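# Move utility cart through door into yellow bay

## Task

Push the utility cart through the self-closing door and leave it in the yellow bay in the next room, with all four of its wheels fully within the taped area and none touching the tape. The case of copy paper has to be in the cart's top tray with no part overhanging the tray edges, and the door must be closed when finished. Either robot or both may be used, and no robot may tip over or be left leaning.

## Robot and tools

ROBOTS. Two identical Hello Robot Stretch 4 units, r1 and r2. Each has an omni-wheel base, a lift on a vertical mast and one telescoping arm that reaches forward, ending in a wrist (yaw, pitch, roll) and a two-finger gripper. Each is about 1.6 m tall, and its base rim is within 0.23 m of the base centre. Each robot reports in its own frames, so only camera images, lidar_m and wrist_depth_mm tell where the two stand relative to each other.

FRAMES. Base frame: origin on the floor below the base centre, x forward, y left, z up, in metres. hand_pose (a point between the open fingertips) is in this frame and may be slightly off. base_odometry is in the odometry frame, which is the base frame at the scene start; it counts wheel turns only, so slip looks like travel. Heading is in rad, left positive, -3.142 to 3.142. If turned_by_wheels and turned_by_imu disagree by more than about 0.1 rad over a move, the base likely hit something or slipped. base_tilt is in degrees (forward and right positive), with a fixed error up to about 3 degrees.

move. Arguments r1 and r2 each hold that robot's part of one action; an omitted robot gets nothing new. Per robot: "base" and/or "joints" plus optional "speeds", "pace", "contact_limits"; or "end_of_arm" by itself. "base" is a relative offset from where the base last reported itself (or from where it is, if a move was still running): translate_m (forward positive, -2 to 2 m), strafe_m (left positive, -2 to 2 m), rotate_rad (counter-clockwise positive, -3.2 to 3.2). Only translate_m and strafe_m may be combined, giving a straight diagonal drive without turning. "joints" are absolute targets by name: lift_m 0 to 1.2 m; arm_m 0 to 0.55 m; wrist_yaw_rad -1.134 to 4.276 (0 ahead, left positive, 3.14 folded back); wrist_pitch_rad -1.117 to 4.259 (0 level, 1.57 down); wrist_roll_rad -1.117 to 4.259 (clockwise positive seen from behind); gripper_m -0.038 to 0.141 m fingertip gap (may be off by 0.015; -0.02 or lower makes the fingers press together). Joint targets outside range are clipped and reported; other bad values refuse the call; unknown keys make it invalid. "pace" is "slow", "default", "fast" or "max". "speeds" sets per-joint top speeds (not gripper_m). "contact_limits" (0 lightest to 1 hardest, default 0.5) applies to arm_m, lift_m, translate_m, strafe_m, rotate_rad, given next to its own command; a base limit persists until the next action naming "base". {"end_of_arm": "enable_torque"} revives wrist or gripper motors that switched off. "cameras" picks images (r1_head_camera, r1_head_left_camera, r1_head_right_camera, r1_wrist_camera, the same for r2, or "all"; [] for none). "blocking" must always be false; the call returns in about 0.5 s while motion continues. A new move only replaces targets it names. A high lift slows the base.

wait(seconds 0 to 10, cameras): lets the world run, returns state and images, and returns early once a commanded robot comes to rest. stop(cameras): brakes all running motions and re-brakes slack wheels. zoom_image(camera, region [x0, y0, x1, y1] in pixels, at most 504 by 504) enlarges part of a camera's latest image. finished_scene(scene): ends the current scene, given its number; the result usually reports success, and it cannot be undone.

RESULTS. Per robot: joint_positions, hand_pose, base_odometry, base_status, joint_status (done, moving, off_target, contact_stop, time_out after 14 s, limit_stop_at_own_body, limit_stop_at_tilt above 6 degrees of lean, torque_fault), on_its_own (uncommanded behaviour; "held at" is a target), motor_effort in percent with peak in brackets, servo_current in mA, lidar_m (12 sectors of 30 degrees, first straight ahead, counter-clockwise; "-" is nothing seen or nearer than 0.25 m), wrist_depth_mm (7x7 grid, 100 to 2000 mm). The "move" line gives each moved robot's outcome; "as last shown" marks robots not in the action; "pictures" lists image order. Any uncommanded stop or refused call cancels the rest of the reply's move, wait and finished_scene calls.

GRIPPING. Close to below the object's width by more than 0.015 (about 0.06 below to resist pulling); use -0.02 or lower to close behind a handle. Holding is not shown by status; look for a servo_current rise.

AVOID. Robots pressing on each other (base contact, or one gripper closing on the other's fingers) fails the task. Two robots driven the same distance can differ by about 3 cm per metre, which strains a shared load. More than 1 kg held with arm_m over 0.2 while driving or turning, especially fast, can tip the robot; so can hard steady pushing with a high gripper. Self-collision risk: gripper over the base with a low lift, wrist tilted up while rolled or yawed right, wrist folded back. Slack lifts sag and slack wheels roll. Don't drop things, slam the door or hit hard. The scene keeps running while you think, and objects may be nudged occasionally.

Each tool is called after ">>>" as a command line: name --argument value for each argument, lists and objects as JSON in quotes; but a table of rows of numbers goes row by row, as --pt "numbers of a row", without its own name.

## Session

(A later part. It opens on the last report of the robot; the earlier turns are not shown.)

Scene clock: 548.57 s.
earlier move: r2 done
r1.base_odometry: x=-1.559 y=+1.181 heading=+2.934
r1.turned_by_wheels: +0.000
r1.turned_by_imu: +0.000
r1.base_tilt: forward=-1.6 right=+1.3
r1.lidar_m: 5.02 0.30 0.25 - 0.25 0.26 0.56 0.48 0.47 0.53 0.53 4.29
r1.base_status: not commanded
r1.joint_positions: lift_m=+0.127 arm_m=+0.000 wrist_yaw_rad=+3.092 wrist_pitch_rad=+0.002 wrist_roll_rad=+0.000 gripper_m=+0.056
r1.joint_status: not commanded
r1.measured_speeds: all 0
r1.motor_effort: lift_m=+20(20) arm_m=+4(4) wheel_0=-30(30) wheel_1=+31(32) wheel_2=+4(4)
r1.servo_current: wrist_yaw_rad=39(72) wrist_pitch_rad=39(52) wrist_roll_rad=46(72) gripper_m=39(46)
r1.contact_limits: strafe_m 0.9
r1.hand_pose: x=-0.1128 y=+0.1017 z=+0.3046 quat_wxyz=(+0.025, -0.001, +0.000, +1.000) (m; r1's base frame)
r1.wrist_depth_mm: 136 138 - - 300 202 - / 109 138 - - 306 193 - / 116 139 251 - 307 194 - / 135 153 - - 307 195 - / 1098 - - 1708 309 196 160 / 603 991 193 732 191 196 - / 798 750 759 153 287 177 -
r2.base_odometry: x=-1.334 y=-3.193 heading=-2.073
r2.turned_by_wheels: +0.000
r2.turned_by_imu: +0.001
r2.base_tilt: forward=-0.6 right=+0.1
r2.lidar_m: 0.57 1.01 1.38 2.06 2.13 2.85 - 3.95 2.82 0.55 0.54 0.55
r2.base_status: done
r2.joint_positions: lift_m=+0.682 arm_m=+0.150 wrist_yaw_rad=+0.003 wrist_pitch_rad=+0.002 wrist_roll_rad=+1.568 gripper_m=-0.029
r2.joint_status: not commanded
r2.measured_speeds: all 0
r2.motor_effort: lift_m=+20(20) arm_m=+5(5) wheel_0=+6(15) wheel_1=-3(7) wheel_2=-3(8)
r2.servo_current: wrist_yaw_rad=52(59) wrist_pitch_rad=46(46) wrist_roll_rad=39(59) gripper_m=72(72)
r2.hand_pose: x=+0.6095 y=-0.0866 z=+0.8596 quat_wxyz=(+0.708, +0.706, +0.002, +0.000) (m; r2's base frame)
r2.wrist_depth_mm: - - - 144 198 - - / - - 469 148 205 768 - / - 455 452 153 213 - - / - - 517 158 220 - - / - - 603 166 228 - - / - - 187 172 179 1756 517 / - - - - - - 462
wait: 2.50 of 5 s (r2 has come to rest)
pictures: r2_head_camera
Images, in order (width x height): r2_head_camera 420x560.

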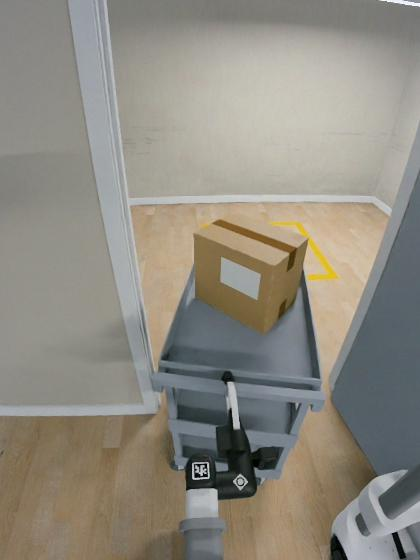

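>>> move --blocking false --cameras '[]' --r2 '{"base":{"strafe_m":-0.05,"translate_m":0.5},"pace":"slow"}'

>>> wait --seconds 8 --cameras '["r2_head_camera"]'

Scene clock: 555.33 s.
move: r2 moving
r1: as last shown
r1.lidar_m: 5.00 0.32 0.25 - 0.25 0.26 0.58 0.47 0.46 0.51 0.55 4.29
r1.motor_effort: lift_m=+20(20) arm_m=+4(4) wheel_0=-29(30) wheel_1=+31(31) wheel_2=+4(4)
r1.servo_current: wrist_yaw_rad=59(65) wrist_pitch_rad=46(46) wrist_roll_rad=65(65) gripper_m=39(46)
r1.contact_limits: strafe_m 0.9
r1.wrist_depth_mm: 136 138 - - 300 201 - / 110 138 - - 306 194 - / 116 139 251 - 306 195 - / 135 152 - - 309 195 - / 668 - - 1661 309 196 161 / 621 1008 195 732 191 196 - / 809 750 759 153 289 177 -
r2.base_odometry: x=-1.341 y=-3.203 heading=-2.073
r2.turned_by_wheels: +0.000
r2.turned_by_imu: +0.000
r2.base_tilt: forward=-0.7 right=+0.1
r2.lidar_m: 0.55 1.02 1.37 2.07 2.14 2.86 - 3.98 2.83 0.54 0.53 0.54
r2.base_status: translate_m moving; strafe_m moving
r2.joint_positions: lift_m=+0.682 arm_m=+0.150 wrist_yaw_rad=+0.002 wrist_pitch_rad=+0.002 wrist_roll_rad=+1.568 gripper_m=-0.029
r2.joint_status: not commanded
r2.measured_speeds: translate_m=+0.048 strafe_m=-0.005 rotate_rad=-0.001 lift_m=+0.000 arm_m=+0.000 wrist_yaw_rad=-0.014 wrist_pitch_rad=+0.000 wrist_roll_rad=+0.000
r2.motor_effort: lift_m=+20(20) arm_m=+5(5) wheel_0=+9(11) wheel_1=+4(7) wheel_2=-11(12)
r2.servo_current: wrist_yaw_rad=46(59) wrist_pitch_rad=39(46) wrist_roll_rad=52(52) gripper_m=65(72)
r2.hand_pose: x=+0.6094 y=-0.0868 z=+0.8596 quat_wxyz=(+0.708, +0.706, +0.001, +0.000) (m; r2's base frame)
r2.wrist_depth_mm: - - - 146 200 - - / - - 484 150 206 768 - / - 459 449 154 214 - - / - - 512 159 220 - - / - - 597 166 228 - - / - - 186 172 179 1756 525 / - - - - - - 469
pictures: none
No camera images: "cameras" was empty.

Scene clock: 561.13 s.
earlier move: r2 done
r1.base_odometry: x=-1.559 y=+1.181 heading=+2.934
r1.turned_by_wheels: +0.000
r1.turned_by_imu: +0.000
r1.base_tilt: forward=-1.6 right=+1.3
r1.lidar_m: 5.00 0.32 0.25 - 0.25 0.25 0.59 0.76 0.50 0.52 2.94 4.27
r1.base_status: not commanded
r1.joint_positions: lift_m=+0.127 arm_m=+0.000 wrist_yaw_rad=+3.092 wrist_pitch_rad=+0.002 wrist_roll_rad=+0.000 gripper_m=+0.056
r1.joint_status: not commanded
r1.measured_speeds: all 0
r1.motor_effort: lift_m=+20(20) arm_m=+4(4) wheel_0=-30(30) wheel_1=+31(31) wheel_2=+4(4)
r1.servo_current: wrist_yaw_rad=39(91) wrist_pitch_rad=39(52) wrist_roll_rad=46(78) gripper_m=46(52)
r1.contact_limits: strafe_m 0.9
r1.hand_pose: x=-0.1128 y=+0.1017 z=+0.3046 quat_wxyz=(+0.025, -0.001, +0.000, +1.000) (m; r1's base frame)
r1.wrist_depth_mm: 136 138 1160 831 300 202 - / 109 138 - 831 306 194 - / 116 139 243 517 304 194 - / 135 152 - 1308 307 195 - / 1042 842 1537 732 307 196 160 / 1098 1118 191 732 191 196 - / 842 750 759 153 289 177 -
r2.base_odometry: x=-1.618 y=-3.607 heading=-2.073
r2.turned_by_wheels: +0.000
r2.turned_by_imu: -0.001
r2.base_tilt: forward=-0.7 right=+0.0
r2.lidar_m: 0.60 0.56 0.73 1.77 2.20 2.92 - 3.85 0.49 0.51 0.79 0.47
r2.base_status: done
r2.joint_positions: lift_m=+0.682 arm_m=+0.150 wrist_yaw_rad=-0.003 wrist_pitch_rad=+0.002 wrist_roll_rad=+1.568 gripper_m=-0.029
r2.joint_status: not commanded
r2.measured_speeds: all 0
r2.motor_effort: lift_m=+20(20) arm_m=+5(5) wheel_0=+2(11) wheel_1=+4(8) wheel_2=-7(13)
r2.servo_current: wrist_yaw_rad=52(59) wrist_pitch_rad=39(46) wrist_roll_rad=46(65) gripper_m=59(72)
r2.hand_pose: x=+0.6090 y=-0.0882 z=+0.8596 quat_wxyz=(+0.708, +0.706, +0.000, -0.001) (m; r2's base frame)
r2.wrist_depth_mm: - 362 366 102 154 - - / - 439 424 107 167 - - / - - 530 115 183 - - / - - - 131 200 - - / - - - 143 223 1661 512 / - - 186 161 180 1618 1138 / - - - - 281 - 1138
wait: 5.80 of 8 s (r2 has come to rest)
pictures: r2_head_camera
Images, in order (width x height): r2_head_camera 420x560.

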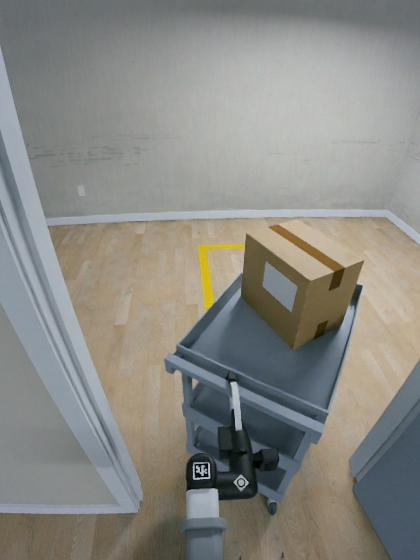

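>>> move --blocking false --cameras '[]' --r2 '{"base":{"rotate_rad":-0.2},"pace":"slow"}'

>>> wait --seconds 2 --cameras '["r2_head_camera"]'

Scene clock: 571.97 s.
move: r2 moving
r1: as last shown
r1.lidar_m: 5.02 0.32 0.25 - 0.25 0.26 0.58 0.73 0.47 0.52 2.92 4.29
r1.motor_effort: lift_m=+20(20) arm_m=+4(4) wheel_0=-29(30) wheel_1=+31(31) wheel_2=+4(4)
r1.servo_current: wrist_yaw_rad=33(52) wrist_pitch_rad=39(52) wrist_roll_rad=46(46) gripper_m=39(46)
r1.contact_limits: strafe_m 0.9
r1.wrist_depth_mm: 136 138 1160 500 300 201 - / 110 138 - 854 303 193 - / 116 139 243 512 307 195 - / 135 152 - 1336 307 195 - / 1708 854 1537 723 309 196 160 / 1118 1078 191 723 191 195 - / 854 759 759 153 286 177 -
r2.base_odometry: x=-1.618 y=-3.607 heading=-2.193
r2.turned_by_wheels: -0.121
r2.turned_by_imu: -0.116
r2.base_tilt: forward=-0.7 right=+0.0
r2.lidar_m: 0.56 0.54 0.65 1.28 2.15 2.65 - 4.45 0.52 0.47 0.79 0.51
r2.base_status: rotate_rad moving
r2.joint_positions: lift_m=+0.682 arm_m=+0.150 wrist_yaw_rad=+0.012 wrist_pitch_rad=+0.002 wrist_roll_rad=+1.568 gripper_m=-0.029
r2.joint_status: not commanded
r2.measured_speeds: translate_m=-0.001 strafe_m=+0.002 rotate_rad=-0.430 lift_m=+0.000 arm_m=+0.000 wrist_yaw_rad=+0.000 wrist_pitch_rad=+0.000 wrist_roll_rad=+0.000
r2.motor_effort: lift_m=+20(20) arm_m=+6(6) wheel_0=+16(19) wheel_1=+10(13) wheel_2=+12(13)
r2.servo_current: wrist_yaw_rad=65(78) wrist_pitch_rad=46(46) wrist_roll_rad=46(65) gripper_m=65(65)
r2.hand_pose: x=+0.6101 y=-0.0841 z=+0.8596 quat_wxyz=(+0.708, +0.706, +0.005, +0.004) (m; r2's base frame)
r2.wrist_depth_mm: - 413 413 111 166 - - / - 418 404 120 177 - - / - - 488 127 190 - - / - - 603 137 205 - - / - - - 151 222 1756 - / - - 188 165 179 1618 480 / - - - - - - 1182
pictures: none
No camera images: "cameras" was empty.

Scene clock: 572.73 s.
earlier move: r2 done
r1.base_odometry: x=-1.559 y=+1.181 heading=+2.934
r1.turned_by_wheels: +0.000
r1.turned_by_imu: +0.000
r1.base_tilt: forward=-1.6 right=+1.3
r1.lidar_m: 5.01 0.32 0.25 - 0.25 0.25 0.59 0.70 0.48 0.50 2.95 4.27
r1.base_status: not commanded
r1.joint_positions: lift_m=+0.127 arm_m=+0.000 wrist_yaw_rad=+3.092 wrist_pitch_rad=+0.002 wrist_roll_rad=+0.000 gripper_m=+0.056
r1.joint_status: not commanded
r1.measured_speeds: all 0
r1.motor_effort: lift_m=+20(20) arm_m=+4(4) wheel_0=-30(30) wheel_1=+31(32) wheel_2=+4(4)
r1.servo_current: wrist_yaw_rad=59(65) wrist_pitch_rad=46(52) wrist_roll_rad=39(59) gripper_m=46(46)
r1.contact_limits: strafe_m 0.9
r1.hand_pose: x=-0.1128 y=+0.1017 z=+0.3046 quat_wxyz=(+0.025, -0.001, +0.000, +1.000) (m; r1's base frame)
r1.wrist_depth_mm: 136 138 - 500 300 202 - / 109 138 - 504 304 193 - / 116 139 241 512 307 195 - / 135 152 - 1336 307 196 - / 1708 854 1118 715 309 196 160 / 1078 1118 192 741 191 195 - / 854 759 759 154 287 177 -
r2.base_odometry: x=-1.618 y=-3.607 heading=-2.272
r2.turned_by_wheels: -0.079
r2.turned_by_imu: -0.077
r2.base_tilt: forward=-0.7 right=+0.0
r2.lidar_m: 0.58 0.56 0.60 1.09 2.14 2.52 - 5.04 0.53 0.47 0.78 0.55
r2.base_status: done
r2.joint_positions: lift_m=+0.682 arm_m=+0.150 wrist_yaw_rad=-0.003 wrist_pitch_rad=+0.002 wrist_roll_rad=+1.568 gripper_m=-0.029
r2.joint_status: not commanded
r2.measured_speeds: all 0
r2.motor_effort: lift_m=+20(20) arm_m=-5(6) wheel_0=+0(19) wheel_1=+2(13) wheel_2=+4(13)
r2.servo_current: wrist_yaw_rad=52(78) wrist_pitch_rad=39(46) wrist_roll_rad=46(65) gripper_m=65(72)
r2.hand_pose: x=+0.6091 y=-0.0883 z=+0.8596 quat_wxyz=(+0.708, +0.706, +0.000, -0.002) (m; r2's base frame)
r2.wrist_depth_mm: - - - 145 200 750 - / - - 480 150 206 768 - / - 459 452 153 213 - - / - - 512 159 221 - - / - - 603 167 229 - - / - - 186 173 179 1618 517 / - - - - - - 466
wait: 0.77 of 2 s (r2 has come to rest)
pictures: r2_head_camera
Images, in order (width x height): r2_head_camera 420x560.

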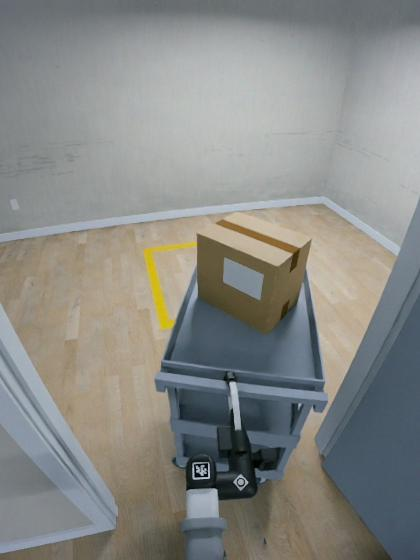

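>>> move --blocking false --cameras '[]' --r2 '{"base":{"translate_m":0.3,"strafe_m":-0.14},"pace":"slow"}'

>>> wait --seconds 6 --cameras '["r2_head_camera"]'

Scene clock: 583.83 s.
move: r2 moving
r1: as last shown
r1.lidar_m: 5.02 0.32 0.25 - 0.25 0.25 0.59 0.67 0.48 0.53 2.94 4.24
r1.motor_effort: lift_m=+20(20) arm_m=+4(4) wheel_0=-29(30) wheel_1=+31(31) wheel_2=+4(4)
r1.servo_current: wrist_yaw_rad=52(59) wrist_pitch_rad=33(46) wrist_roll_rad=52(65) gripper_m=46(46)
r1.contact_limits: strafe_m 0.9
r1.wrist_depth_mm: 136 138 - 500 300 202 - / 109 138 - 508 304 193 - / 116 139 240 512 304 194 - / 135 152 - 1366 307 196 - / 1708 - 891 521 310 196 160 / 1078 1098 190 723 191 196 - / 842 750 750 153 289 177 -
r2.base_odometry: x=-1.630 y=-3.612 heading=-2.272
r2.turned_by_wheels: +0.000
r2.turned_by_imu: +0.001
r2.base_tilt: forward=-0.7 right=+0.1
r2.lidar_m: 0.58 0.56 0.59 1.06 2.14 2.55 - 5.00 0.51 0.47 0.76 0.55
r2.base_status: translate_m moving; strafe_m moving
r2.joint_positions: lift_m=+0.682 arm_m=+0.150 wrist_yaw_rad=-0.003 wrist_pitch_rad=+0.002 wrist_roll_rad=+1.568 gripper_m=-0.029
r2.joint_status: not commanded
r2.measured_speeds: translate_m=+0.049 strafe_m=-0.023 rotate_rad=-0.003 lift_m=+0.000 arm_m=+0.000 wrist_yaw_rad=+0.000 wrist_pitch_rad=+0.000 wrist_roll_rad=+0.000
r2.motor_effort: lift_m=+20(20) arm_m=-4(5) wheel_0=+8(11) wheel_1=+4(5) wheel_2=-11(11)
r2.servo_current: wrist_yaw_rad=52(52) wrist_pitch_rad=39(46) wrist_roll_rad=39(59) gripper_m=65(72)
r2.hand_pose: x=+0.6091 y=-0.0883 z=+0.8596 quat_wxyz=(+0.708, +0.706, +0.000, -0.002) (m; r2's base frame)
r2.wrist_depth_mm: - - - 146 201 - - / - - 484 151 208 778 - / - 459 449 154 214 - - / - - 512 159 221 - - / - - 603 166 229 - - / - - 186 172 178 1576 521 / - - - - - - 466
pictures: none
No camera images: "cameras" was empty.

Scene clock: 587.83 s.
earlier move: r2 done
r1.base_odometry: x=-1.559 y=+1.181 heading=+2.934
r1.turned_by_wheels: +0.000
r1.turned_by_imu: +0.000
r1.base_tilt: forward=-1.6 right=+1.3
r1.lidar_m: 5.02 0.32 0.25 - 0.25 0.25 0.55 0.44 0.49 2.78 2.95 4.27
r1.base_status: not commanded
r1.joint_positions: lift_m=+0.127 arm_m=+0.000 wrist_yaw_rad=+3.092 wrist_pitch_rad=+0.002 wrist_roll_rad=+0.000 gripper_m=+0.056
r1.joint_status: not commanded
r1.measured_speeds: all 0
r1.motor_effort: lift_m=+20(20) arm_m=+4(4) wheel_0=-29(30) wheel_1=+31(32) wheel_2=+4(4)
r1.servo_current: wrist_yaw_rad=59(72) wrist_pitch_rad=39(52) wrist_roll_rad=33(72) gripper_m=46(52)
r1.contact_limits: strafe_m 0.9
r1.hand_pose: x=-0.1128 y=+0.1017 z=+0.3046 quat_wxyz=(+0.025, -0.001, +0.000, +1.000) (m; r1's base frame)
r1.wrist_depth_mm: 136 138 1430 504 300 201 - / 110 138 - 508 304 193 - / 116 139 243 512 306 195 - / 135 151 - 1118 307 196 - / - - 1708 715 309 195 160 / 569 1025 191 741 191 196 - / 539 597 750 153 287 177 -
r2.base_odometry: x=-1.919 y=-3.746 heading=-2.272
r2.turned_by_wheels: +0.000
r2.turned_by_imu: -0.001
r2.base_tilt: forward=-0.7 right=+0.1
r2.lidar_m: 0.57 3.20 0.53 0.51 2.34 2.75 - 0.52 0.45 0.52 0.52 0.53
r2.base_status: done
r2.joint_positions: lift_m=+0.682 arm_m=+0.150 wrist_yaw_rad=-0.003 wrist_pitch_rad=+0.002 wrist_roll_rad=+1.568 gripper_m=-0.029
r2.joint_status: not commanded
r2.measured_speeds: all 0
r2.motor_effort: lift_m=+20(20) arm_m=-4(5) wheel_0=+3(11) wheel_1=+3(7) wheel_2=-8(13)
r2.servo_current: wrist_yaw_rad=46(65) wrist_pitch_rad=46(46) wrist_roll_rad=52(59) gripper_m=65(72)
r2.hand_pose: x=+0.6091 y=-0.0883 z=+0.8596 quat_wxyz=(+0.708, +0.706, +0.000, -0.002) (m; r2's base frame)
r2.wrist_depth_mm: - - - 146 201 - - / - - 480 150 207 778 - / - 455 452 154 213 - - / - - 512 160 221 - - / - - 603 167 229 - - / - - 186 173 171 1756 517 / - - - - - - 469
wait: 4.00 of 6 s (r2 has come to rest)
pictures: r2_head_camera
Images, in order (width x height): r2_head_camera 420x560.

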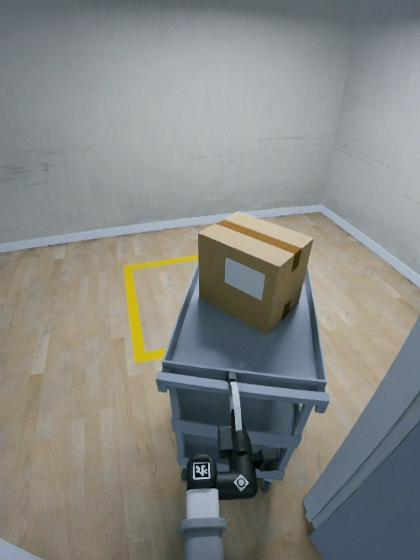

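>>> move --blocking false --cameras '[]' --r2 '{"base":{"translate_m":0.35,"strafe_m":-0.04},"pace":"slow"}'

>>> wait --seconds 6 --cameras '["r2_head_camera"]'

Scene clock: 603.70 s.
move: r2 moving
r1: as last shown
r1.lidar_m: 5.02 0.32 0.25 - 0.25 0.25 0.59 0.46 0.49 2.78 2.93 4.27
r1.motor_effort: lift_m=+20(20) arm_m=+4(4) wheel_0=-29(30) wheel_1=+31(31) wheel_2=+4(4)
r1.servo_current: wrist_yaw_rad=46(72) wrist_pitch_rad=39(46) wrist_roll_rad=46(59) gripper_m=33(46)
r1.contact_limits: strafe_m 0.9
r1.wrist_depth_mm: 136 138 1464 842 300 202 - / 109 138 - 504 303 193 - / 116 138 243 512 306 195 - / 135 152 - 525 307 195 - / 699 - 1499 707 309 196 160 / 569 1008 192 741 191 196 - / 535 609 759 153 287 176 -
r2.base_odometry: x=-1.928 y=-3.754 heading=-2.273
r2.turned_by_wheels: +0.000
r2.turned_by_imu: +0.000
r2.base_tilt: forward=-0.7 right=+0.1
r2.lidar_m: 0.57 3.18 0.52 0.53 2.33 2.77 - 0.51 0.45 0.53 0.51 0.55
r2.base_status: translate_m moving; strafe_m moving
r2.joint_positions: lift_m=+0.682 arm_m=+0.150 wrist_yaw_rad=-0.003 wrist_pitch_rad=+0.002 wrist_roll_rad=+1.568 gripper_m=-0.029
r2.joint_status: not commanded
r2.measured_speeds: translate_m=+0.050 strafe_m=-0.006 rotate_rad=+0.001 lift_m=+0.000 arm_m=+0.000 wrist_yaw_rad=+0.000 wrist_pitch_rad=+0.000 wrist_roll_rad=+0.000
r2.motor_effort: lift_m=+20(20) arm_m=-4(4) wheel_0=+4(9) wheel_1=+6(7) wheel_2=-13(14)
r2.servo_current: wrist_yaw_rad=52(52) wrist_pitch_rad=39(46) wrist_roll_rad=46(59) gripper_m=65(72)
r2.hand_pose: x=+0.6091 y=-0.0883 z=+0.8596 quat_wxyz=(+0.708, +0.706, +0.000, -0.002) (m; r2's base frame)
r2.wrist_depth_mm: - - - 145 201 - - / - - 477 150 206 778 - / - 455 449 154 213 - - / - - 512 160 220 - - / - - 597 166 229 - - / - - 186 172 171 1756 517 / - - - - - - 466
pictures: none
No camera images: "cameras" was empty.

Scene clock: 608.00 s.
earlier move: r2 done
r1.base_odometry: x=-1.559 y=+1.181 heading=+2.934
r1.turned_by_wheels: +0.000
r1.turned_by_imu: +0.000
r1.base_tilt: forward=-1.6 right=+1.3
r1.lidar_m: 5.01 0.34 0.25 - 0.25 0.26 0.59 0.67 1.21 2.79 2.96 4.27
r1.base_status: not commanded
r1.joint_positions: lift_m=+0.127 arm_m=+0.000 wrist_yaw_rad=+3.092 wrist_pitch_rad=+0.002 wrist_roll_rad=+0.000 gripper_m=+0.056
r1.joint_status: not commanded
r1.measured_speeds: all 0
r1.motor_effort: lift_m=+20(20) arm_m=+4(4) wheel_0=-29(30) wheel_1=+31(32) wheel_2=+4(4)
r1.servo_current: wrist_yaw_rad=52(72) wrist_pitch_rad=39(52) wrist_roll_rad=52(65) gripper_m=39(46)
r1.contact_limits: strafe_m 0.9
r1.hand_pose: x=-0.1128 y=+0.1017 z=+0.3046 quat_wxyz=(+0.025, -0.001, +0.000, +1.000) (m; r1's base frame)
r1.wrist_depth_mm: 136 138 - - 300 202 - / 109 138 1618 512 303 194 - / 116 139 244 842 306 195 - / 135 152 - - 309 195 - / 976 820 1708 723 310 196 161 / 1008 778 194 741 191 195 - / 809 759 759 154 287 177 -
r2.base_odometry: x=-2.175 y=-3.987 heading=-2.273
r2.turned_by_wheels: +0.000
r2.turned_by_imu: -0.001
r2.base_tilt: forward=-0.7 right=+0.1
r2.lidar_m: 0.57 2.87 2.75 0.57 0.56 2.90 - 0.70 0.48 0.39 0.41 0.53
r2.base_status: done
r2.joint_positions: lift_m=+0.682 arm_m=+0.150 wrist_yaw_rad=-0.003 wrist_pitch_rad=+0.002 wrist_roll_rad=+1.568 gripper_m=-0.029
r2.joint_status: not commanded
r2.measured_speeds: all 0
r2.motor_effort: lift_m=+20(20) arm_m=-4(5) wheel_0=+4(9) wheel_1=+3(7) wheel_2=-8(15)
r2.servo_current: wrist_yaw_rad=39(59) wrist_pitch_rad=46(46) wrist_roll_rad=46(59) gripper_m=72(72)
r2.hand_pose: x=+0.6091 y=-0.0883 z=+0.8596 quat_wxyz=(+0.708, +0.706, +0.000, -0.002) (m; r2's base frame)
r2.wrist_depth_mm: - 439 433 121 176 - - / - 402 407 126 185 - - / - - 480 135 197 - - / - - 585 147 211 - - / - - - 155 222 1708 - / - - 186 170 171 1499 488 / - - - - - - 1182
wait: 4.30 of 6 s (r2 has come to rest)
pictures: r2_head_camera
Images, in order (width x height): r2_head_camera 420x560.

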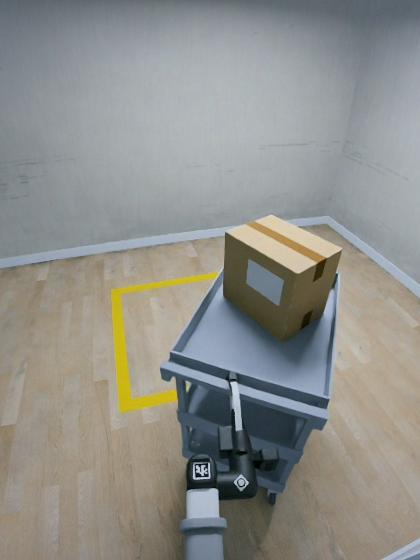

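>>> move --blocking false --cameras '[]' --r2 '{"base":{"rotate_rad":-0.35},"pace":"slow"}'

>>> wait --seconds 2 --cameras '["r2_head_camera","r2_head_right_camera"]'

Scene clock: 615.90 s.
move: r2 moving
r1: as last shown
r1.lidar_m: 5.01 0.32 0.25 - 0.25 0.27 0.58 0.68 1.19 2.76 2.94 4.25
r1.motor_effort: lift_m=+20(20) arm_m=+4(4) wheel_0=-29(30) wheel_1=+31(31) wheel_2=+4(4)
r1.servo_current: wrist_yaw_rad=52(78) wrist_pitch_rad=46(46) wrist_roll_rad=33(59) gripper_m=39(46)
r1.contact_limits: strafe_m 0.9
r1.wrist_depth_mm: 136 138 - - 301 202 - / 109 138 - 504 303 193 - / 116 139 241 866 306 195 - / 135 152 - - 307 196 - / 976 820 1576 715 309 196 161 / 976 778 194 732 191 195 - / 820 768 759 153 289 177 -
r2.base_odometry: x=-2.175 y=-3.987 heading=-2.396
r2.turned_by_wheels: -0.123
r2.turned_by_imu: -0.119
r2.base_tilt: forward=-0.7 right=+0.0
r2.lidar_m: 0.57 2.87 3.02 0.66 0.54 2.71 - 0.70 0.52 0.39 0.41 0.56
r2.base_status: rotate_rad moving
r2.joint_positions: lift_m=+0.682 arm_m=+0.150 wrist_yaw_rad=+0.010 wrist_pitch_rad=+0.002 wrist_roll_rad=+1.568 gripper_m=-0.029
r2.joint_status: not commanded
r2.measured_speeds: translate_m=+0.000 strafe_m=-0.002 rotate_rad=-0.492 lift_m=+0.000 arm_m=+0.000 wrist_yaw_rad=+0.000 wrist_pitch_rad=+0.000 wrist_roll_rad=+0.000
r2.motor_effort: lift_m=+20(20) arm_m=-3(4) wheel_0=+20(20) wheel_1=+11(11) wheel_2=+14(14)
r2.servo_current: wrist_yaw_rad=72(78) wrist_pitch_rad=39(46) wrist_roll_rad=46(65) gripper_m=65(65)
r2.hand_pose: x=+0.6102 y=-0.0844 z=+0.8596 quat_wxyz=(+0.708, +0.706, +0.004, +0.003) (m; r2's base frame)
r2.wrist_depth_mm: - - 512 132 186 - - / - 445 427 138 195 768 - / - 480 455 144 206 - - / - - 539 152 213 - - / - - - 160 225 - - / - - 187 170 171 1618 508 / - - - - - - 1205
pictures: none
No camera images: "cameras" was empty.

Scene clock: 616.87 s.
earlier move: r2 done
r1.base_odometry: x=-1.559 y=+1.181 heading=+2.934
r1.turned_by_wheels: +0.000
r1.turned_by_imu: +0.000
r1.base_tilt: forward=-1.6 right=+1.3
r1.lidar_m: 5.02 0.33 0.25 - 0.25 0.25 0.60 0.69 1.19 2.76 2.94 4.25
r1.base_status: not commanded
r1.joint_positions: lift_m=+0.127 arm_m=+0.000 wrist_yaw_rad=+3.092 wrist_pitch_rad=+0.002 wrist_roll_rad=+0.000 gripper_m=+0.056
r1.joint_status: not commanded
r1.measured_speeds: all 0
r1.motor_effort: lift_m=+20(20) arm_m=+4(4) wheel_0=-29(30) wheel_1=+31(31) wheel_2=+4(4)
r1.servo_current: wrist_yaw_rad=46(78) wrist_pitch_rad=39(52) wrist_roll_rad=33(59) gripper_m=39(46)
r1.contact_limits: strafe_m 0.9
r1.hand_pose: x=-0.1128 y=+0.1017 z=+0.3046 quat_wxyz=(+0.025, -0.001, +0.000, +1.000) (m; r1's base frame)
r1.wrist_depth_mm: 136 138 - 820 301 201 - / 109 138 - 508 304 193 - / 116 139 244 512 306 195 - / 135 152 - - 306 195 - / 991 831 1983 521 309 195 160 / 991 768 193 732 191 196 - / 798 750 750 153 287 176 -
r2.base_odometry: x=-2.175 y=-3.987 heading=-2.621
r2.turned_by_wheels: -0.225
r2.turned_by_imu: -0.219
r2.base_tilt: forward=-0.7 right=+0.1
r2.lidar_m: 0.51 2.85 2.95 2.56 0.55 2.58 3.32 0.75 0.69 0.43 0.36 0.60
r2.base_status: done
r2.joint_positions: lift_m=+0.682 arm_m=+0.150 wrist_yaw_rad=+0.003 wrist_pitch_rad=+0.002 wrist_roll_rad=+1.568 gripper_m=-0.029
r2.joint_status: not commanded
r2.measured_speeds: all 0
r2.motor_effort: lift_m=+20(20) arm_m=+4(4) wheel_0=+4(20) wheel_1=+5(11) wheel_2=+9(16)
r2.servo_current: wrist_yaw_rad=46(78) wrist_pitch_rad=39(46) wrist_roll_rad=39(65) gripper_m=65(72)
r2.hand_pose: x=+0.6095 y=-0.0866 z=+0.8596 quat_wxyz=(+0.708, +0.706, +0.002, +0.000) (m; r2's base frame)
r2.wrist_depth_mm: - - - 267 273 1708 1160 / - - - 200 264 1708 525 / - - - 192 253 1708 - / - - 500 185 245 854 - / - - 488 180 237 831 - / - - 187 174 179 - - / - - 544 - 224 - -
wait: 0.97 of 2 s (r2 has come to rest)
pictures: r2_head_camera, r2_head_right_camera
Images, in order (width x height): r2_head_camera 420x560, r2_head_right_camera 420x672.

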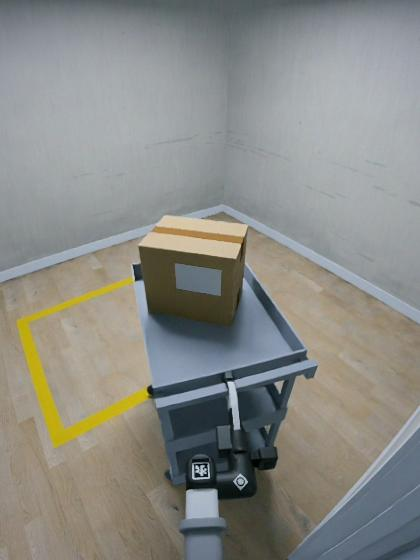

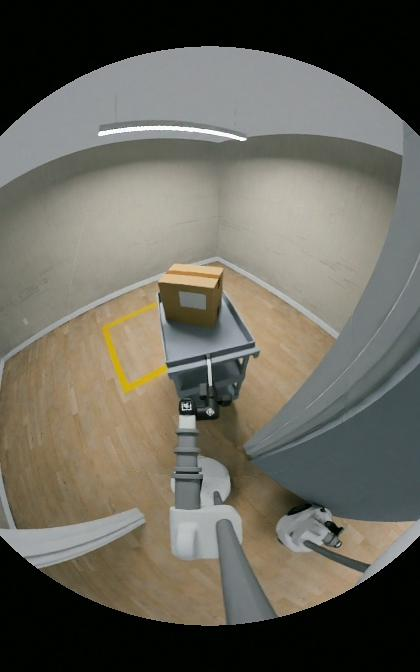

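>>> move --blocking false --cameras '[]' --r2 '{"base":{"translate_m":0.22,"strafe_m":-0.23},"pace":"slow"}'

>>> wait --seconds 6 --cameras '["r2_head_camera","r2_head_right_camera"]'

Scene clock: 639.73 s.
move: r2 moving
r1: as last shown
r1.lidar_m: 5.03 0.32 0.25 - 0.25 0.25 0.58 0.69 1.21 2.78 2.96 4.25
r1.servo_current: wrist_yaw_rad=59(59) wrist_pitch_rad=33(46) wrist_roll_rad=46(59) gripper_m=46(46)
r1.contact_limits: strafe_m 0.9
r1.wrist_depth_mm: 136 138 - 1160 301 202 - / 109 138 - 504 303 194 - / 116 139 249 512 307 195 - / 135 152 - 521 309 195 - / 976 820 - 525 309 196 161 / 976 768 193 741 191 196 - / 798 750 750 153 287 176 -
r2.base_odometry: x=-2.187 y=-3.983 heading=-2.621
r2.turned_by_wheels: +0.000
r2.turned_by_imu: +0.000
r2.base_tilt: forward=-0.7 right=+0.1
r2.lidar_m: 0.52 2.86 2.94 2.60 0.56 2.60 3.37 0.72 0.69 0.41 0.38 0.60
r2.base_status: translate_m moving; strafe_m moving
r2.joint_positions: lift_m=+0.682 arm_m=+0.150 wrist_yaw_rad=+0.003 wrist_pitch_rad=+0.002 wrist_roll_rad=+1.568 gripper_m=-0.029
r2.joint_status: not commanded
r2.measured_speeds: translate_m=+0.036 strafe_m=-0.036 rotate_rad=-0.002 lift_m=+0.000 arm_m=+0.000 wrist_yaw_rad=+0.000 wrist_pitch_rad=+0.000 wrist_roll_rad=+0.000
r2.motor_effort: lift_m=+19(20) arm_m=+4(4) wheel_0=+12(16) wheel_1=-2(4) wheel_2=-10(11)
r2.servo_current: wrist_yaw_rad=39(52) wrist_pitch_rad=39(39) wrist_roll_rad=46(59) gripper_m=72(72)
r2.hand_pose: x=+0.6095 y=-0.0866 z=+0.8596 quat_wxyz=(+0.708, +0.706, +0.002, +0.000) (m; r2's base frame)
r2.wrist_depth_mm: - - - 271 279 1576 1182 / - - - 201 266 1708 500 / - - - 195 255 1708 - / - - 512 186 245 854 - / - - 484 181 236 842 - / - - 186 174 179 - - / - - 544 - 222 - -
pictures: none
No camera images: "cameras" was empty.

Scene clock: 642.90 s.
earlier move: r2 contact_stop
r1.base_odometry: x=-1.559 y=+1.181 heading=+2.934
r1.turned_by_wheels: +0.000
r1.turned_by_imu: +0.000
r1.base_tilt: forward=-1.6 right=+1.3
r1.lidar_m: 4.98 0.32 0.25 - 0.25 0.25 0.57 0.93 1.16 2.77 2.96 4.28
r1.base_status: not commanded
r1.joint_positions: lift_m=+0.127 arm_m=+0.000 wrist_yaw_rad=+3.092 wrist_pitch_rad=+0.002 wrist_roll_rad=+0.000 gripper_m=+0.056
r1.joint_status: not commanded
r1.measured_speeds: all 0
r1.motor_effort: lift_m=+20(20) arm_m=+4(4) wheel_0=-29(30) wheel_1=+31(31) wheel_2=+4(4)
r1.servo_current: wrist_yaw_rad=52(65) wrist_pitch_rad=46(52) wrist_roll_rad=59(65) gripper_m=39(52)
r1.contact_limits: strafe_m 0.9
r1.hand_pose: x=-0.1128 y=+0.1017 z=+0.3046 quat_wxyz=(+0.025, -0.001, +0.000, +1.000) (m; r1's base frame)
r1.wrist_depth_mm: 136 138 - 831 300 202 - / 109 138 878 - 304 193 - / 116 138 291 - 306 195 - / 135 152 878 - 309 195 - / - - 878 854 310 196 161 / 1205 1098 193 723 191 196 - / 866 750 741 153 287 177 -
r2.base_odometry: x=-2.425 y=-3.916 heading=-2.604
r2.turned_by_wheels: +0.017
r2.turned_by_imu: +0.089
r2.base_tilt: forward=-0.7 right=+0.1
r2.lidar_m: 0.48 2.79 2.95 2.78 0.77 2.82 3.92 0.69 0.25 0.25 0.25 0.60
r2.base_status: translate_m contact_stop (by the wheels' count: +0.182 of +0.220); strafe_m contact_stop (by the wheels' count: -0.186 of -0.230)
r2.joint_positions: lift_m=+0.682 arm_m=+0.150 wrist_yaw_rad=+0.000 wrist_pitch_rad=+0.002 wrist_roll_rad=+1.568 gripper_m=-0.029
r2.joint_status: not commanded
r2.measured_speeds: all 0
r2.on_its_own: the wheels are slack since a contact_stop
r2.motor_effort: lift_m=+18(20) arm_m=+1(4) wheel_0=+0(32) wheel_1=+0(31) wheel_2=+0(26)
r2.servo_current: wrist_yaw_rad=52(85) wrist_pitch_rad=46(46) wrist_roll_rad=46(59) gripper_m=65(72)
r2.hand_pose: x=+0.6093 y=-0.0875 z=+0.8598 quat_wxyz=(+0.708, +0.706, +0.000, -0.001) (m; r2's base frame)
r2.wrist_depth_mm: - - - 279 293 1576 1160 / - - - 208 274 1661 504 / - - - 198 259 1708 - / - - 544 187 249 842 - / - - 488 181 237 842 - / - - 185 173 172 - - / - - 530 - 222 - -
wait: 3.17 of 6 s (r2 has come to rest)
pictures: r2_head_camera, r2_head_right_camera
Images, in order (width x height): r2_head_camera 420x560, r2_head_right_camera 420x672.

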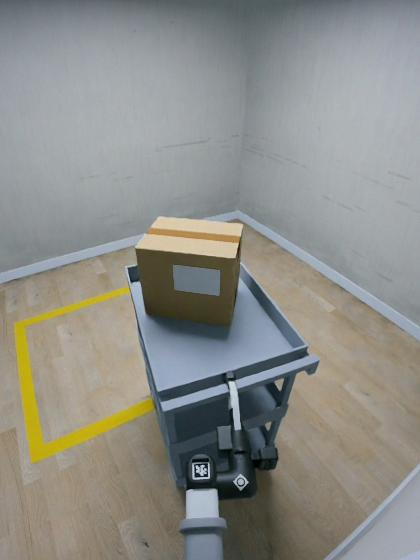

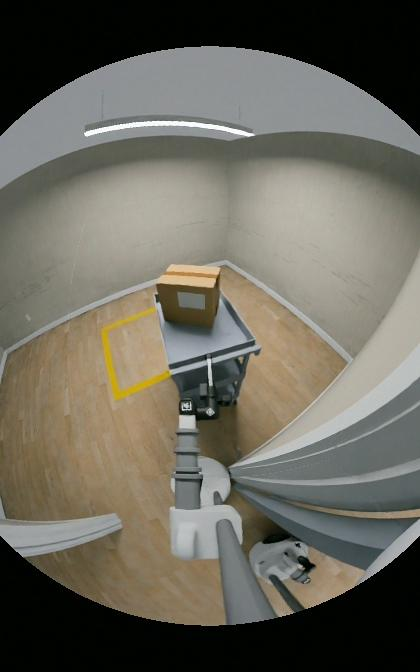

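>>> move --blocking false --cameras '[]' --r2 '{"base":{"translate_m":0.26,"strafe_m":0.03},"pace":"slow"}'

>>> wait --seconds 6 --cameras '["r2_head_camera","r2_head_right_camera"]'

Scene clock: 652.83 s.
move: r2 moving
r1: as last shown
r1.lidar_m: 5.02 0.33 0.25 - 0.25 0.25 0.58 1.19 1.20 2.78 2.97 4.28
r1.motor_effort: lift_m=+20(20) arm_m=+4(4) wheel_0=-30(30) wheel_1=+31(31) wheel_2=+4(4)
r1.servo_current: wrist_yaw_rad=52(65) wrist_pitch_rad=39(46) wrist_roll_rad=59(59) gripper_m=46(46)
r1.contact_limits: strafe_m 0.9
r1.wrist_depth_mm: 136 138 - 1138 301 202 - / 110 138 878 - 304 193 - / 116 139 249 - 304 194 - / 135 151 854 - 307 195 - / - - 878 866 310 196 161 / 1205 1098 194 732 191 196 - / 842 750 759 153 286 177 -
r2.base_odometry: x=-2.434 y=-3.924 heading=-2.605
r2.turned_by_wheels: -0.001
r2.turned_by_imu: +0.002
r2.base_tilt: forward=-0.7 right=+0.0
r2.lidar_m: 0.49 2.80 2.95 2.75 0.79 2.81 3.95 0.71 0.25 0.25 0.25 0.58
r2.base_status: translate_m moving; strafe_m moving
r2.joint_positions: lift_m=+0.682 arm_m=+0.150 wrist_yaw_rad=+0.000 wrist_pitch_rad=+0.002 wrist_roll_rad=+1.568 gripper_m=-0.029
r2.joint_status: not commanded
r2.measured_speeds: translate_m=+0.049 strafe_m=+0.004 rotate_rad=-0.005 lift_m=+0.000 arm_m=+0.000 wrist_yaw_rad=+0.000 wrist_pitch_rad=+0.000 wrist_roll_rad=+0.000
r2.motor_effort: lift_m=+18(18) arm_m=-3(4) wheel_0=+22(22) wheel_1=-5(7) wheel_2=-25(25)
r2.servo_current: wrist_yaw_rad=59(65) wrist_pitch_rad=33(46) wrist_roll_rad=46(59) gripper_m=65(65)
r2.hand_pose: x=+0.6093 y=-0.0875 z=+0.8598 quat_wxyz=(+0.708, +0.706, +0.000, -0.001) (m; r2's base frame)
r2.wrist_depth_mm: - - - 220 294 1576 1182 / - - - 209 274 1708 504 / - - - 199 260 1863 - / - - 549 188 248 842 - / - - 488 181 237 842 - / - - 186 173 172 - - / - - 530 - 220 - -
pictures: none
No camera images: "cameras" was empty.

Scene clock: 656.23 s.
earlier move: r2 done
r1.base_odometry: x=-1.559 y=+1.181 heading=+2.934
r1.turned_by_wheels: +0.000
r1.turned_by_imu: +0.000
r1.base_tilt: forward=-1.6 right=+1.3
r1.lidar_m: 5.02 0.32 0.25 - 0.25 0.25 0.56 1.19 1.19 2.77 2.94 4.28
r1.base_status: not commanded
r1.joint_positions: lift_m=+0.127 arm_m=+0.000 wrist_yaw_rad=+3.092 wrist_pitch_rad=+0.002 wrist_roll_rad=+0.000 gripper_m=+0.056
r1.joint_status: not commanded
r1.measured_speeds: all 0
r1.motor_effort: lift_m=+20(20) arm_m=+4(4) wheel_0=-30(30) wheel_1=+31(32) wheel_2=+4(4)
r1.servo_current: wrist_yaw_rad=39(72) wrist_pitch_rad=39(52) wrist_roll_rad=59(65) gripper_m=46(46)
r1.contact_limits: strafe_m 0.9
r1.hand_pose: x=-0.1128 y=+0.1017 z=+0.3046 quat_wxyz=(+0.025, -0.001, +0.000, +1.000) (m; r1's base frame)
r1.wrist_depth_mm: 136 138 - 831 300 202 - / 110 138 - 831 303 193 - / 116 139 250 854 307 194 - / 135 152 - 866 309 195 - / - - 1756 1060 309 196 161 / 1160 1205 195 741 191 196 - / 866 759 759 153 287 177 -
r2.base_odometry: x=-2.633 y=-4.074 heading=-2.604
r2.turned_by_wheels: +0.001
r2.turned_by_imu: +0.007
r2.base_tilt: forward=-0.7 right=+0.1
r2.lidar_m: 0.52 2.54 2.69 2.84 0.90 0.92 4.14 0.36 0.27 0.36 1.16 0.56
r2.base_status: done
r2.joint_positions: lift_m=+0.682 arm_m=+0.150 wrist_yaw_rad=-0.001 wrist_pitch_rad=+0.002 wrist_roll_rad=+1.568 gripper_m=-0.029
r2.joint_status: not commanded
r2.measured_speeds: all 0
r2.motor_effort: lift_m=+18(18) arm_m=-3(4) wheel_0=+5(27) wheel_1=+4(9) wheel_2=-6(26)
r2.servo_current: wrist_yaw_rad=33(65) wrist_pitch_rad=39(46) wrist_roll_rad=39(59) gripper_m=65(72)
r2.hand_pose: x=+0.6092 y=-0.0878 z=+0.8598 quat_wxyz=(+0.708, +0.706, +0.000, -0.001) (m; r2's base frame)
r2.wrist_depth_mm: - - - 183 246 1661 1205 / - - - 182 242 1756 - / - - 574 179 238 854 - / - - 473 236 236 831 - / - - 512 174 234 - - / - - 185 173 171 - - / - - - - - - -
wait: 3.40 of 6 s (r2 has come to rest)
pictures: r2_head_camera, r2_head_right_camera
Images, in order (width x height): r2_head_camera 420x560, r2_head_right_camera 420x672.

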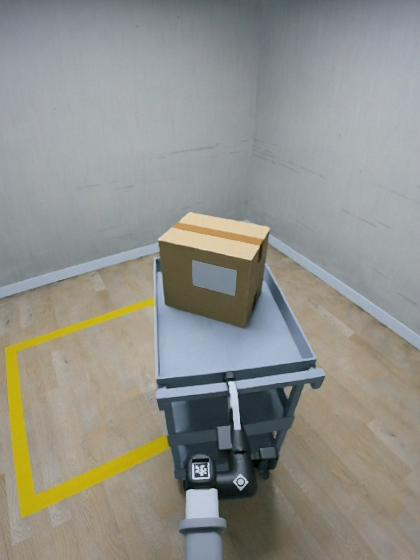

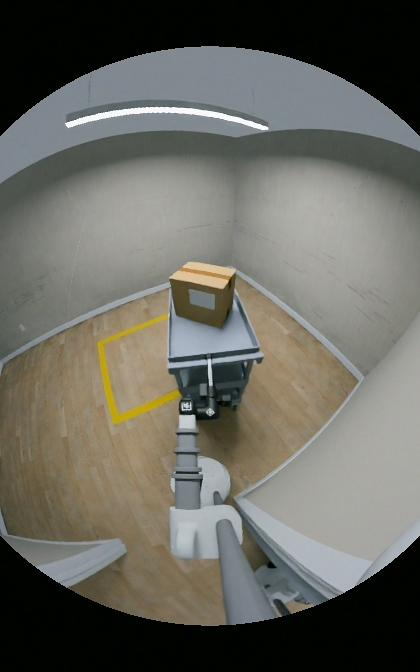

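>>> move --blocking false --cameras '[]' --r2 '{"base":{"translate_m":0.16,"strafe_m":-0.25},"pace":"slow"}'

>>> wait --seconds 6 --cameras '["r2_head_camera","r2_head_right_camera"]'

Scene clock: 686.47 s.
move: r2 moving
r1: as last shown
r1.lidar_m: 5.01 0.32 0.25 - 0.25 0.27 0.56 1.21 1.21 2.78 2.96 4.26
r1.servo_current: wrist_yaw_rad=46(59) wrist_pitch_rad=46(52) wrist_roll_rad=46(52) gripper_m=39(52)
r1.contact_limits: strafe_m 0.9
r1.wrist_depth_mm: 135 138 - 820 300 202 - / 109 138 - 842 304 193 - / 116 138 252 854 307 195 - / 135 152 - 866 309 196 - / - - 1708 1025 309 195 161 / 1205 1205 194 732 191 195 - / 854 759 768 153 287 177 -
r2.base_odometry: x=-2.644 y=-4.069 heading=-2.604
r2.turned_by_wheels: +0.000
r2.turned_by_imu: +0.000
r2.base_tilt: forward=-0.7 right=+0.1
r2.lidar_m: 0.54 2.55 2.69 2.82 0.95 0.95 4.16 0.37 0.25 0.35 1.18 0.58
r2.base_status: translate_m moving; strafe_m moving
r2.joint_positions: lift_m=+0.682 arm_m=+0.150 wrist_yaw_rad=+0.000 wrist_pitch_rad=+0.002 wrist_roll_rad=+1.568 gripper_m=-0.029
r2.joint_status: not commanded
r2.measured_speeds: translate_m=+0.027 strafe_m=-0.041 rotate_rad=-0.001 lift_m=+0.000 arm_m=+0.000 wrist_yaw_rad=+0.000 wrist_pitch_rad=+0.000 wrist_roll_rad=+0.000
r2.motor_effort: lift_m=+18(18) arm_m=-3(4) wheel_0=+10(15) wheel_1=-4(6) wheel_2=-10(10)
r2.servo_current: wrist_yaw_rad=46(52) wrist_pitch_rad=39(46) wrist_roll_rad=46(52) gripper_m=65(72)
r2.hand_pose: x=+0.6093 y=-0.0873 z=+0.8598 quat_wxyz=(+0.708, +0.706, +0.001, +0.000) (m; r2's base frame)
r2.wrist_depth_mm: - - - 183 244 1708 1229 / - - - 181 243 1661 - / - - 574 179 239 831 - / - - 469 235 237 831 - / - - 512 174 235 - - / - - 186 173 171 - - / - - - - - - -
pictures: none
No camera images: "cameras" was empty.

Scene clock: 690.20 s.
earlier move: r2 done
r1.base_odometry: x=-1.559 y=+1.181 heading=+2.934
r1.turned_by_wheels: +0.000
r1.turned_by_imu: +0.000
r1.base_tilt: forward=-1.6 right=+1.3
r1.lidar_m: 5.01 0.29 0.25 - 0.25 0.25 0.59 1.20 1.18 2.77 2.95 4.27
r1.base_status: not commanded
r1.joint_positions: lift_m=+0.127 arm_m=+0.000 wrist_yaw_rad=+3.092 wrist_pitch_rad=+0.002 wrist_roll_rad=+0.000 gripper_m=+0.056
r1.joint_status: not commanded
r1.measured_speeds: all 0
r1.motor_effort: lift_m=+20(20) arm_m=+4(4) wheel_0=-29(30) wheel_1=+31(32) wheel_2=+4(4)
r1.servo_current: wrist_yaw_rad=52(65) wrist_pitch_rad=39(52) wrist_roll_rad=52(65) gripper_m=39(52)
r1.contact_limits: strafe_m 0.9
r1.hand_pose: x=-0.1128 y=+0.1017 z=+0.3046 quat_wxyz=(+0.025, -0.001, +0.000, +1.000) (m; r1's base frame)
r1.wrist_depth_mm: 136 138 - - 300 202 - / 109 138 - - 301 193 - / 116 139 251 - 307 195 - / 135 152 - - 309 196 - / - - - 1618 309 195 161 / 1205 1205 194 741 191 196 - / 854 750 768 153 289 177 -
r2.base_odometry: x=-2.898 y=-3.942 heading=-2.604
r2.turned_by_wheels: +0.000
r2.turned_by_imu: +0.003
r2.base_tilt: forward=-0.7 right=+0.0
r2.lidar_m: 0.49 0.80 2.70 3.12 1.21 1.25 0.26 0.25 0.29 0.41 1.27 0.61
r2.base_status: done
r2.joint_positions: lift_m=+0.682 arm_m=+0.150 wrist_yaw_rad=+0.003 wrist_pitch_rad=+0.002 wrist_roll_rad=+1.568 gripper_m=-0.029
r2.joint_status: not commanded
r2.measured_speeds: all 0
r2.motor_effort: lift_m=+18(18) arm_m=-3(4) wheel_0=+7(15) wheel_1=-2(6) wheel_2=-3(10)
r2.servo_current: wrist_yaw_rad=52(65) wrist_pitch_rad=46(52) wrist_roll_rad=52(65) gripper_m=59(72)
r2.hand_pose: x=+0.6096 y=-0.0865 z=+0.8598 quat_wxyz=(+0.708, +0.706, +0.002, +0.001) (m; r2's base frame)
r2.wrist_depth_mm: - - - 236 317 329 330 / - - - 220 290 1756 1182 / - - - 206 272 1756 - / - - - 195 256 798 - / - - 480 185 241 - - / - - 187 173 171 - - / - - 508 - 220 - -
wait: 3.73 of 6 s (r2 has come to rest)
pictures: r2_head_camera, r2_head_right_camera
Images, in order (width x height): r2_head_camera 420x560, r2_head_right_camera 420x672.

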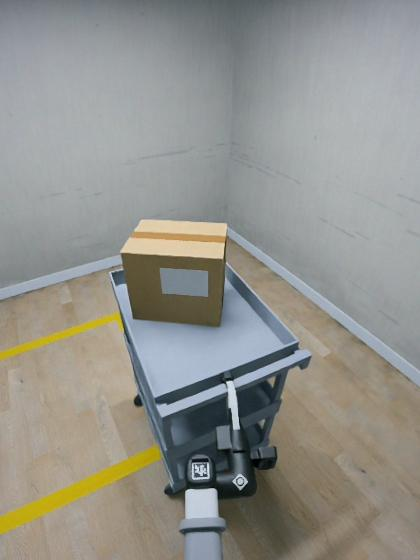

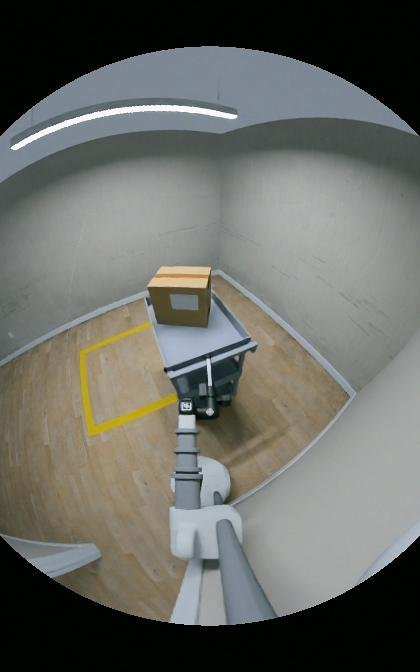

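>>> move --blocking false --cameras '[]' --r2 '{"base":{"translate_m":0.19,"strafe_m":-0.22},"pace":"slow"}'

>>> wait --seconds 6 --cameras '[]'

>>> move --blocking false --cameras '[]' --r2 '{"base":{"rotate_rad":0.4},"pace":"slow"}'

>>> wait --seconds 3 --cameras '["r2_head_camera","r2_head_right_camera"]'

Scene clock: 699.97 s.
move: r2 moving
r1: as last shown
r1.lidar_m: 5.01 0.31 0.25 - 0.25 0.25 0.58 1.19 1.20 2.77 2.97 4.27
r1.motor_effort: lift_m=+20(20) arm_m=+4(4) wheel_0=-29(30) wheel_1=+31(31) wheel_2=+4(4)
r1.servo_current: wrist_yaw_rad=33(72) wrist_pitch_rad=39(46) wrist_roll_rad=46(65) gripper_m=39(46)
r1.contact_limits: strafe_m 0.9
r1.wrist_depth_mm: 136 138 - - 301 201 - / 109 138 - - 304 194 - / 116 139 251 - 307 193 - / 135 152 - - 309 195 - / - - - 1708 309 195 160 / 1229 1229 194 732 191 196 - / 854 759 750 153 287 177 -
r2.base_odometry: x=-2.910 y=-3.938 heading=-2.604
r2.turned_by_wheels: +0.000
r2.turned_by_imu: +0.001
r2.base_tilt: forward=-0.7 right=+0.1
r2.lidar_m: 0.48 0.80 2.67 3.14 1.21 1.27 0.25 0.25 0.28 0.42 1.31 0.62
r2.base_status: translate_m moving; strafe_m moving
r2.joint_positions: lift_m=+0.682 arm_m=+0.150 wrist_yaw_rad=+0.003 wrist_pitch_rad=+0.002 wrist_roll_rad=+1.568 gripper_m=-0.029
r2.joint_status: not commanded
r2.measured_speeds: translate_m=+0.033 strafe_m=-0.037 rotate_rad=-0.002 lift_m=+0.000 arm_m=+0.000 wrist_yaw_rad=+0.000 wrist_pitch_rad=+0.000 wrist_roll_rad=+0.000
r2.motor_effort: lift_m=+18(18) arm_m=-3(4) wheel_0=+13(14) wheel_1=-4(5) wheel_2=-7(7)
r2.servo_current: wrist_yaw_rad=39(59) wrist_pitch_rad=46(46) wrist_roll_rad=46(59) gripper_m=65(72)
r2.hand_pose: x=+0.6096 y=-0.0865 z=+0.8598 quat_wxyz=(+0.708, +0.706, +0.002, +0.001) (m; r2's base frame)
r2.wrist_depth_mm: - - - 238 319 329 327 / - - - 222 291 1756 1182 / - - - 208 273 1863 535 / - - - 195 255 842 - / - - 480 185 240 - - / - - 187 173 171 - - / - - 504 - 220 - -
pictures: none
No camera images: "cameras" was empty.

Scene clock: 703.63 s.
earlier move: r2 done
r1.base_odometry: x=-1.559 y=+1.181 heading=+2.934
r1.turned_by_wheels: +0.000
r1.turned_by_imu: +0.000
r1.base_tilt: forward=-1.6 right=+1.3
r1.lidar_m: 5.00 0.31 0.25 - 0.25 0.25 0.59 1.21 1.19 2.77 2.96 4.28
r1.base_status: not commanded
r1.joint_positions: lift_m=+0.127 arm_m=+0.000 wrist_yaw_rad=+3.092 wrist_pitch_rad=+0.002 wrist_roll_rad=+0.000 gripper_m=+0.056
r1.joint_status: not commanded
r1.measured_speeds: all 0
r1.motor_effort: lift_m=+20(20) arm_m=+4(4) wheel_0=-29(30) wheel_1=+31(31) wheel_2=+4(4)
r1.servo_current: wrist_yaw_rad=65(72) wrist_pitch_rad=46(52) wrist_roll_rad=39(72) gripper_m=39(52)
r1.contact_limits: strafe_m 0.9
r1.hand_pose: x=-0.1128 y=+0.1017 z=+0.3046 quat_wxyz=(+0.025, -0.001, +0.000, +1.000) (m; r1's base frame)
r1.wrist_depth_mm: 136 138 - - 300 201 - / 109 138 - - 304 193 - / 116 138 251 - 304 194 - / 135 152 - - 309 195 - / - - - 1708 310 196 160 / 1182 1205 193 732 191 196 - / 854 759 768 153 287 177 -
r2.base_odometry: x=-3.174 y=-3.850 heading=-2.604
r2.turned_by_wheels: +0.000
r2.turned_by_imu: +0.001
r2.base_tilt: forward=-0.7 right=+0.0
r2.lidar_m: 0.45 0.60 2.61 3.41 1.49 0.48 0.34 0.32 0.36 0.51 1.41 0.64
r2.base_status: done
r2.joint_positions: lift_m=+0.682 arm_m=+0.150 wrist_yaw_rad=+0.003 wrist_pitch_rad=+0.002 wrist_roll_rad=+1.568 gripper_m=-0.029
r2.joint_status: not commanded
r2.measured_speeds: all 0
r2.motor_effort: lift_m=+18(18) arm_m=-4(4) wheel_0=+7(14) wheel_1=-4(7) wheel_2=-4(10)
r2.servo_current: wrist_yaw_rad=46(59) wrist_pitch_rad=46(46) wrist_roll_rad=39(59) gripper_m=65(72)
r2.hand_pose: x=+0.6095 y=-0.0866 z=+0.8598 quat_wxyz=(+0.708, +0.706, +0.002, +0.000) (m; r2's base frame)
r2.wrist_depth_mm: - - - 324 - 1336 1160 / - - - 274 364 375 375 / - - - 240 319 1708 477 / - - - 212 282 1863 564 / - - - 190 249 768 - / - - 186 170 179 - - / - - 452 - 211 - -
wait: 3.67 of 6 s (r2 has come to rest)
pictures: none
No camera images: "cameras" was empty.

Scene clock: 704.13 s.
move: r2 moving
r1: as last shown
r1.lidar_m: 5.02 0.32 0.25 - 0.25 0.25 0.55 1.20 1.19 2.78 2.93 4.29
r1.servo_current: wrist_yaw_rad=46(65) wrist_pitch_rad=39(46) wrist_roll_rad=33(59) gripper_m=46(46)
r1.contact_limits: strafe_m 0.9
r1.wrist_depth_mm: 136 138 - - 300 201 - / 109 138 - - 304 194 - / 116 139 251 - 307 195 - / 135 152 - - 307 196 - / - - - 1618 309 196 160 / 1205 1182 194 732 191 196 - / 842 741 759 153 286 177 -
r2.base_odometry: x=-3.174 y=-3.850 heading=-2.481
r2.turned_by_wheels: +0.123
r2.turned_by_imu: +0.114
r2.base_tilt: forward=-0.7 right=+0.1
r2.lidar_m: 0.47 0.81 2.73 3.34 1.51 0.41 0.34 0.31 0.34 0.59 1.39 0.61
r2.base_status: rotate_rad moving
r2.joint_positions: lift_m=+0.682 arm_m=+0.150 wrist_yaw_rad=-0.017 wrist_pitch_rad=+0.002 wrist_roll_rad=+1.568 gripper_m=-0.029
r2.joint_status: not commanded
r2.measured_speeds: translate_m=+0.003 strafe_m=-0.003 rotate_rad=+0.489 lift_m=+0.000 arm_m=+0.000 wrist_yaw_rad=-0.011 wrist_pitch_rad=+0.000 wrist_roll_rad=+0.000
r2.motor_effort: lift_m=+18(18) arm_m=+5(5) wheel_0=-19(19) wheel_1=-11(11) wheel_2=-24(24)
r2.servo_current: wrist_yaw_rad=104(104) wrist_pitch_rad=39(46) wrist_roll_rad=52(52) gripper_m=65(72)
r2.hand_pose: x=+0.6077 y=-0.0923 z=+0.8598 quat_wxyz=(+0.708, +0.706, -0.005, -0.007) (m; r2's base frame)
r2.wrist_depth_mm: - - - 309 357 1308 1118 / - - - 249 340 1464 418 / - - - 222 297 1708 504 / - - - 202 264 1863 - / - - 615 183 241 842 - / - - 187 165 178 - - / - - 462 - 209 - -
pictures: none
No camera images: "cameras" was empty.

Scene clock: 705.20 s.
earlier move: r2 done
r1.base_odometry: x=-1.559 y=+1.181 heading=+2.934
r1.turned_by_wheels: +0.000
r1.turned_by_imu: +0.000
r1.base_tilt: forward=-1.6 right=+1.3
r1.lidar_m: 5.02 0.30 0.25 - 0.25 0.26 0.62 1.19 1.21 2.78 2.92 4.28
r1.base_status: not commanded
r1.joint_positions: lift_m=+0.127 arm_m=+0.000 wrist_yaw_rad=+3.092 wrist_pitch_rad=+0.002 wrist_roll_rad=+0.000 gripper_m=+0.056
r1.joint_status: not commanded
r1.measured_speeds: all 0
r1.motor_effort: lift_m=+20(20) arm_m=+4(4) wheel_0=-30(30) wheel_1=+31(31) wheel_2=+4(4)
r1.servo_current: wrist_yaw_rad=52(65) wrist_pitch_rad=39(52) wrist_roll_rad=65(65) gripper_m=46(52)
r1.contact_limits: strafe_m 0.9
r1.hand_pose: x=-0.1128 y=+0.1017 z=+0.3046 quat_wxyz=(+0.025, -0.001, +0.000, +1.000) (m; r1's base frame)
r1.wrist_depth_mm: 136 138 - - 298 202 - / 109 138 - - 304 193 - / 116 138 251 - 306 194 - / 135 152 - - 309 195 - / - - - 1661 310 197 160 / 1182 1229 193 732 191 196 - / 854 759 750 153 287 176 -
r2.base_odometry: x=-3.174 y=-3.850 heading=-2.205
r2.turned_by_wheels: +0.276
r2.turned_by_imu: +0.264
r2.base_tilt: forward=-0.7 right=+0.1
r2.lidar_m: 0.56 2.52 3.19 2.08 0.55 0.35 0.32 0.34 0.45 0.98 1.44 0.53
r2.base_status: done
r2.joint_positions: lift_m=+0.682 arm_m=+0.150 wrist_yaw_rad=-0.001 wrist_pitch_rad=+0.002 wrist_roll_rad=+1.568 gripper_m=-0.029
r2.joint_status: not commanded
r2.measured_speeds: all 0
r2.motor_effort: lift_m=+17(18) arm_m=-5(6) wheel_0=-6(19) wheel_1=-6(11) wheel_2=-5(24)
r2.servo_current: wrist_yaw_rad=46(104) wrist_pitch_rad=33(46) wrist_roll_rad=39(59) gripper_m=72(72)
r2.hand_pose: x=+0.6092 y=-0.0878 z=+0.8598 quat_wxyz=(+0.708, +0.706, +0.000, -0.001) (m; r2's base frame)
r2.wrist_depth_mm: - - - 156 213 1499 - / - - 539 159 216 759 - / - 466 455 163 221 - - / - - 504 166 225 - - / - - 574 170 230 - - / - - 186 173 171 1756 - / - - - - - - 488
wait: 1.07 of 3 s (r2 has come to rest)
pictures: r2_head_camera, r2_head_right_camera
Images, in order (width x height): r2_head_camera 420x560, r2_head_right_camera 420x672.

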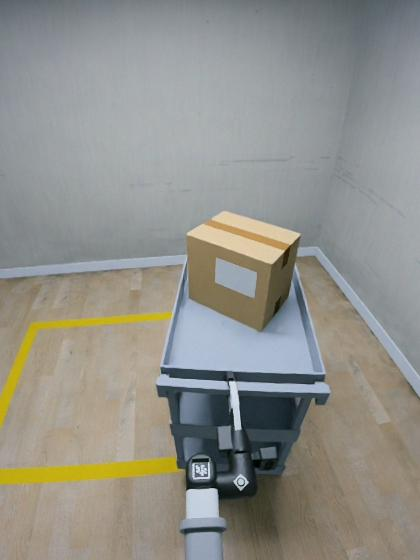

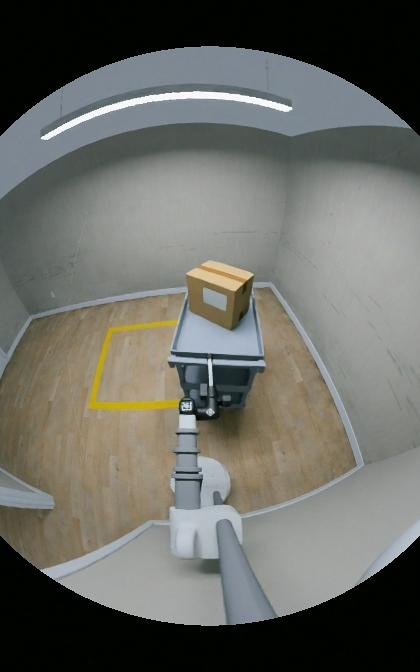

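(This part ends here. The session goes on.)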